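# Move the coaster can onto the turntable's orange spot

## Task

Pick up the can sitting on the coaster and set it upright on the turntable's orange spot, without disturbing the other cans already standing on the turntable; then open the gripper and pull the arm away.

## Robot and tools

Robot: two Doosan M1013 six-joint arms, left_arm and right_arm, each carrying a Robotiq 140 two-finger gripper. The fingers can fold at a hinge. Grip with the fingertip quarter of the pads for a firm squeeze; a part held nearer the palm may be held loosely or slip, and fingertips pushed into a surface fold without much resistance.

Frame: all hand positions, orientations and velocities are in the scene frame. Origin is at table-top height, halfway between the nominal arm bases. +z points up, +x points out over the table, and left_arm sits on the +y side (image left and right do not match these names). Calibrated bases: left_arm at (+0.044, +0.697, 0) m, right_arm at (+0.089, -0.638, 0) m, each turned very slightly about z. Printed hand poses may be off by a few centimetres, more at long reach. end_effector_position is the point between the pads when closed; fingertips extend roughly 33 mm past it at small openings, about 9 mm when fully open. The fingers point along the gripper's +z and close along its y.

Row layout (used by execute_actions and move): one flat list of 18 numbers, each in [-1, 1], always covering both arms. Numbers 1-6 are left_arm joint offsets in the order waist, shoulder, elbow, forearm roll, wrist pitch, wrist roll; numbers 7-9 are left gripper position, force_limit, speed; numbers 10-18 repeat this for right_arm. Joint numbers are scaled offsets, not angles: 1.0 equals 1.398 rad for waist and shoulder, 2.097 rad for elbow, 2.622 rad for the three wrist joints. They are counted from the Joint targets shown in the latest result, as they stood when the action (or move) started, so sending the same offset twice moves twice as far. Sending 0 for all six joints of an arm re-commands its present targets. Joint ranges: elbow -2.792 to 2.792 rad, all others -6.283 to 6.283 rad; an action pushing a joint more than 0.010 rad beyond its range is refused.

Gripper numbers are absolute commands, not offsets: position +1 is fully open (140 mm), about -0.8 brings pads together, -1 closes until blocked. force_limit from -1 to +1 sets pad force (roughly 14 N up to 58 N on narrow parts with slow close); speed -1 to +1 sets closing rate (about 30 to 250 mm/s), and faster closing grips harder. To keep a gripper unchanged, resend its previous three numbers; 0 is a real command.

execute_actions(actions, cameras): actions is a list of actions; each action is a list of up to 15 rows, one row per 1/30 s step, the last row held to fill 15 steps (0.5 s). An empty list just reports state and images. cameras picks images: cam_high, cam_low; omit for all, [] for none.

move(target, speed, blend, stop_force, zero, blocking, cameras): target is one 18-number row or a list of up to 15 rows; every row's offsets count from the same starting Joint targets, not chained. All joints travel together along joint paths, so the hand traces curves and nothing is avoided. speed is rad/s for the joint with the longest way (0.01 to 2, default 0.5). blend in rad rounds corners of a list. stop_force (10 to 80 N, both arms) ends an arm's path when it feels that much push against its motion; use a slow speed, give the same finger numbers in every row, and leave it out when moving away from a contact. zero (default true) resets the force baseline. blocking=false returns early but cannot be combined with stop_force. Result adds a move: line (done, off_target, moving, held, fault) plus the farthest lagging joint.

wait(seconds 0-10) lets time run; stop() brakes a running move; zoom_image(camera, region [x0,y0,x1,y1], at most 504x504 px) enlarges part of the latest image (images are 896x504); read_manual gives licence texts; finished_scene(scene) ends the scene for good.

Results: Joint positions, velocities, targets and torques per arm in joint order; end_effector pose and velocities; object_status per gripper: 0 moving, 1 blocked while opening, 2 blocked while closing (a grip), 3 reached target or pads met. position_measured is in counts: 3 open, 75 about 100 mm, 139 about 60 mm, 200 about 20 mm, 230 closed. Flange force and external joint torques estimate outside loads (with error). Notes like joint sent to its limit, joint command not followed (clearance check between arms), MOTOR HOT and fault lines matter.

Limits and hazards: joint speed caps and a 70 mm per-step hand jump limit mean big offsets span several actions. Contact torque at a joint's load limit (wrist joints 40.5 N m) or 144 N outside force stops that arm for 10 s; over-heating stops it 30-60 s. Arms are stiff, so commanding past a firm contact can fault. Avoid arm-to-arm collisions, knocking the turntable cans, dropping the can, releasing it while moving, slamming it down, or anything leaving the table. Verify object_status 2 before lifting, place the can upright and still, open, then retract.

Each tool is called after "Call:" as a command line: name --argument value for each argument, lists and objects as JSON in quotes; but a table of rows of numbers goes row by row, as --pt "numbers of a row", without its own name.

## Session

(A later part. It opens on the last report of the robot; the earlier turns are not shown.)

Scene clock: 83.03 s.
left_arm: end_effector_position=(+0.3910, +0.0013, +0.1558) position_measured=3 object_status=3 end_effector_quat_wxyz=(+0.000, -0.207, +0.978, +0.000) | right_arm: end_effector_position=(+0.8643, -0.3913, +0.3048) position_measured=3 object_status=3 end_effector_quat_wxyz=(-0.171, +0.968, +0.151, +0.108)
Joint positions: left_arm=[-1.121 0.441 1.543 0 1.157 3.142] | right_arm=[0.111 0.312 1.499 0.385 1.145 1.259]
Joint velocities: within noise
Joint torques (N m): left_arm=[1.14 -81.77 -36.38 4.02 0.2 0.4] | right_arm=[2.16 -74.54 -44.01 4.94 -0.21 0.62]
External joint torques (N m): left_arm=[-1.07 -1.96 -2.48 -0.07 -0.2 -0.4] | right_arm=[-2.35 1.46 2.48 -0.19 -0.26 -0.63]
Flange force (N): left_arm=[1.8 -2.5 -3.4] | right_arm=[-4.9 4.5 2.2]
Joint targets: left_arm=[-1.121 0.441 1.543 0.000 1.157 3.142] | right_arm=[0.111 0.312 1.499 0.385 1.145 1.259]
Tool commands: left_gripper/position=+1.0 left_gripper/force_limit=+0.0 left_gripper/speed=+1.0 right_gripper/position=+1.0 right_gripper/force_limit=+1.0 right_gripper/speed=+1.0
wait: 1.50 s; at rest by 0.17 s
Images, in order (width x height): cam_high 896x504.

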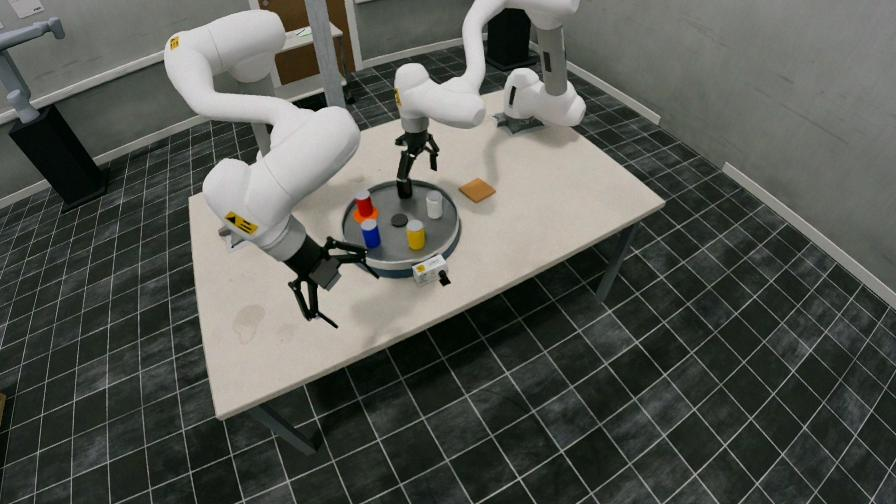

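Call:
move --pt "0 -0.055473 -0.110701 0 0.118109 0 1 0 1 0 0 0 0 0 0 1 1 1" --pt "0.2861 -0.105473 -0.110701 0 0.144809 0 1 0 1 0 0 0 0 0 0 1 1 1" --speed 0.6 --blend 0.1 --cameras '["cam_high", "cam_low"]'

Call:
zoom_image --camera "cam_high" --region '[340, 172, 466, 277]'

Call:
zoom_image --camera "cam_low" --region '[440, 130, 620, 270]'

Call:
wait --seconds 1.0 --cameras '["cam_high", "cam_low"]'

Call:
zoom_image --camera "cam_high" --region '[340, 172, 466, 277]'

Call:
zoom_image --camera "cam_low" --region '[440, 130, 620, 270]'

Scene clock: 85.67 s.
left_arm: end_effector_position=(+0.6065, +0.2175, +0.3943) position_measured=3 object_status=3 end_effector_quat_wxyz=(+0.000, -0.398, +0.918, +0.000) | right_arm: end_effector_position=(+0.8643, -0.3913, +0.3048) position_measured=3 object_status=3 end_effector_quat_wxyz=(-0.171, +0.968, +0.151, +0.108)
Joint positions: left_arm=[-0.721 0.294 1.311 0 1.537 3.142] | right_arm=[0.111 0.312 1.499 0.385 1.145 1.259]
Joint velocities: within noise
Joint torques (N m): left_arm=[0.28 -71.24 -39.84 4.38 0.25 0.37] | right_arm=[2.32 -74.62 -44.03 4.97 -0.34 0.62]
External joint torques (N m): left_arm=[-0.18 -1.64 -2.56 -0.07 -0.24 -0.37] | right_arm=[-2.16 1.34 2.41 -0.21 -0.13 -0.63]
Flange force (N): left_arm=[0.6 -2.8 -4.1] | right_arm=[-4.7 4.2 2.0]
Joint targets: left_arm=[-0.721 0.294 1.311 0.000 1.537 3.142] | right_arm=[0.111 0.312 1.499 0.385 1.145 1.259]
move: done

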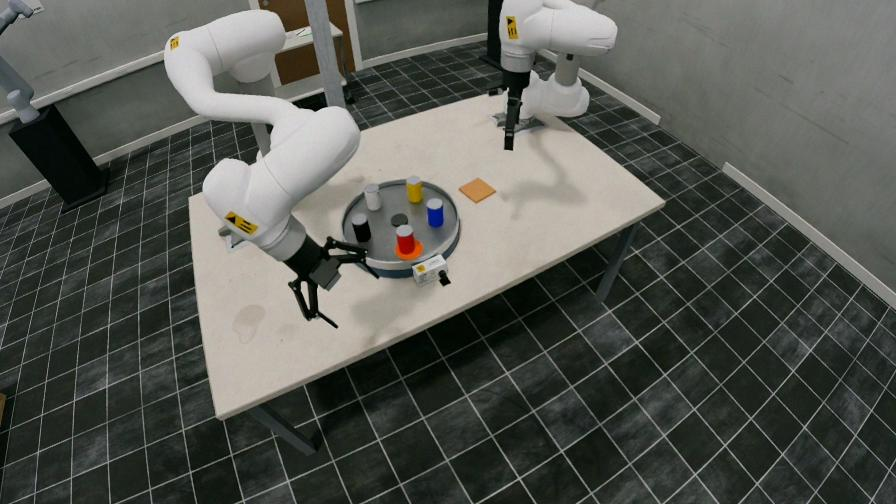

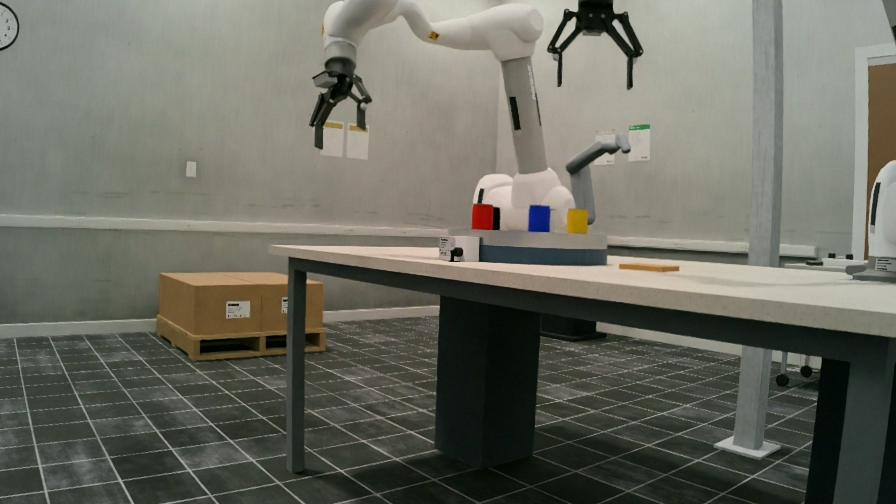

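Scaled by 4.000 from the camera's 896x504 image, which has a finer 1280x720 frame.

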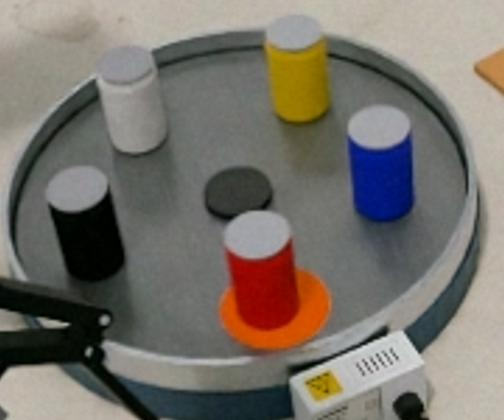

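Scaled by 2.800 from the camera's 896x504 image, which has a finer 1280x720 frame.

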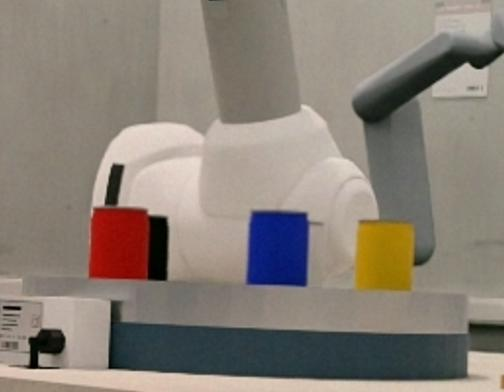

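Scene clock: 86.67 s.
left_arm: end_effector_position=(+0.6065, +0.2176, +0.3944) position_measured=3 object_status=3 end_effector_quat_wxyz=(+0.000, -0.398, +0.918, +0.000) | right_arm: end_effector_position=(+0.8643, -0.3913, +0.3048) position_measured=3 object_status=3 end_effector_quat_wxyz=(-0.171, +0.968, +0.151, +0.108)
Joint positions: left_arm=[-0.721 0.294 1.311 0 1.537 3.142] | right_arm=[0.111 0.312 1.499 0.385 1.145 1.259]
Joint velocities: within noise
Joint torques (N m): left_arm=[1.36 -71.52 -39.82 4.42 0.22 0.38] | right_arm=[2.19 -75.06 -44.22 4.96 -0.23 0.62]
External joint torques (N m): left_arm=[-1.29 -1.38 -2.67 -0.1 -0.23 -0.38] | right_arm=[-2.39 2.06 2.76 -0.21 -0.23 -0.63]
Flange force (N): left_arm=[2.1 -3.5 -4.3] | right_arm=[-4.6 4.7 2.8]
Joint targets: left_arm=[-0.721 0.294 1.311 0.000 1.537 3.142] | right_arm=[0.111 0.312 1.499 0.385 1.145 1.259]
Tool commands: left_gripper/position=+1.0 left_gripper/force_limit=+0.0 left_gripper/speed=+1.0 right_gripper/position=+1.0 right_gripper/force_limit=+1.0 right_gripper/speed=+1.0
wait: 1.00 s; at rest by 0.17 s

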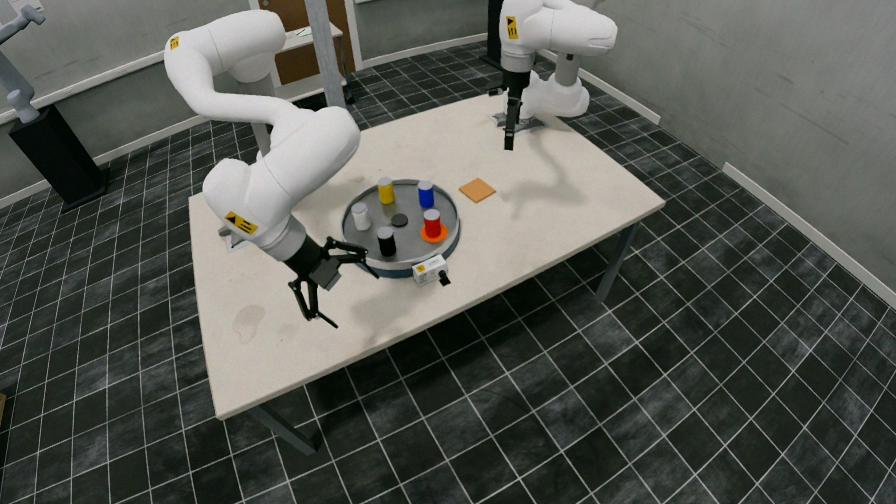

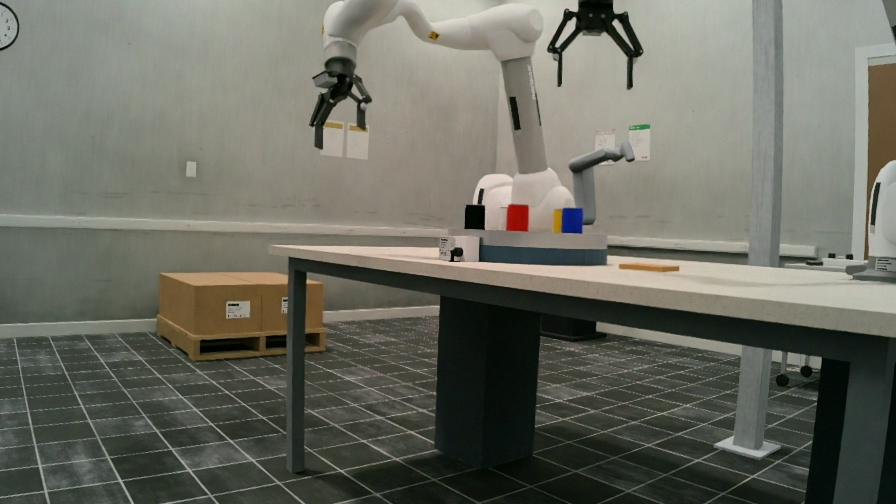

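Scaled by 4.000 from the camera's 896x504 image, which has a finer 1280x720 frame.

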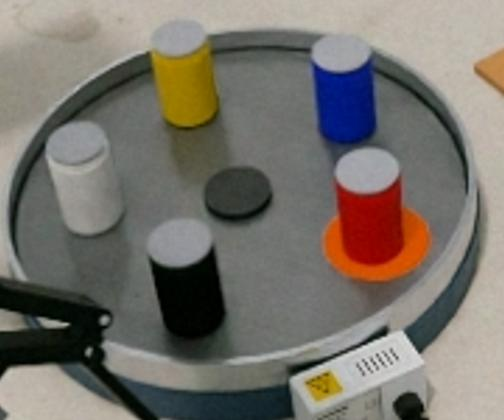

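Scaled by 2.800 from the camera's 896x504 image, which has a finer 1280x720 frame.

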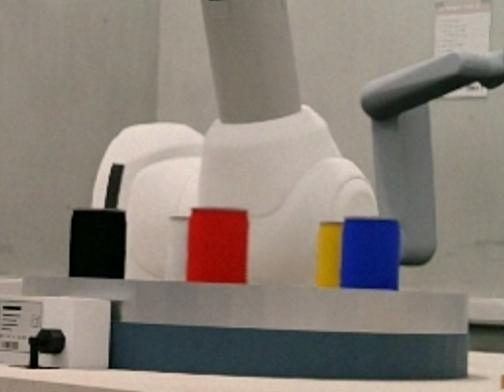

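Call:
finished_scene --scene 2

The scene is finished: the task was done.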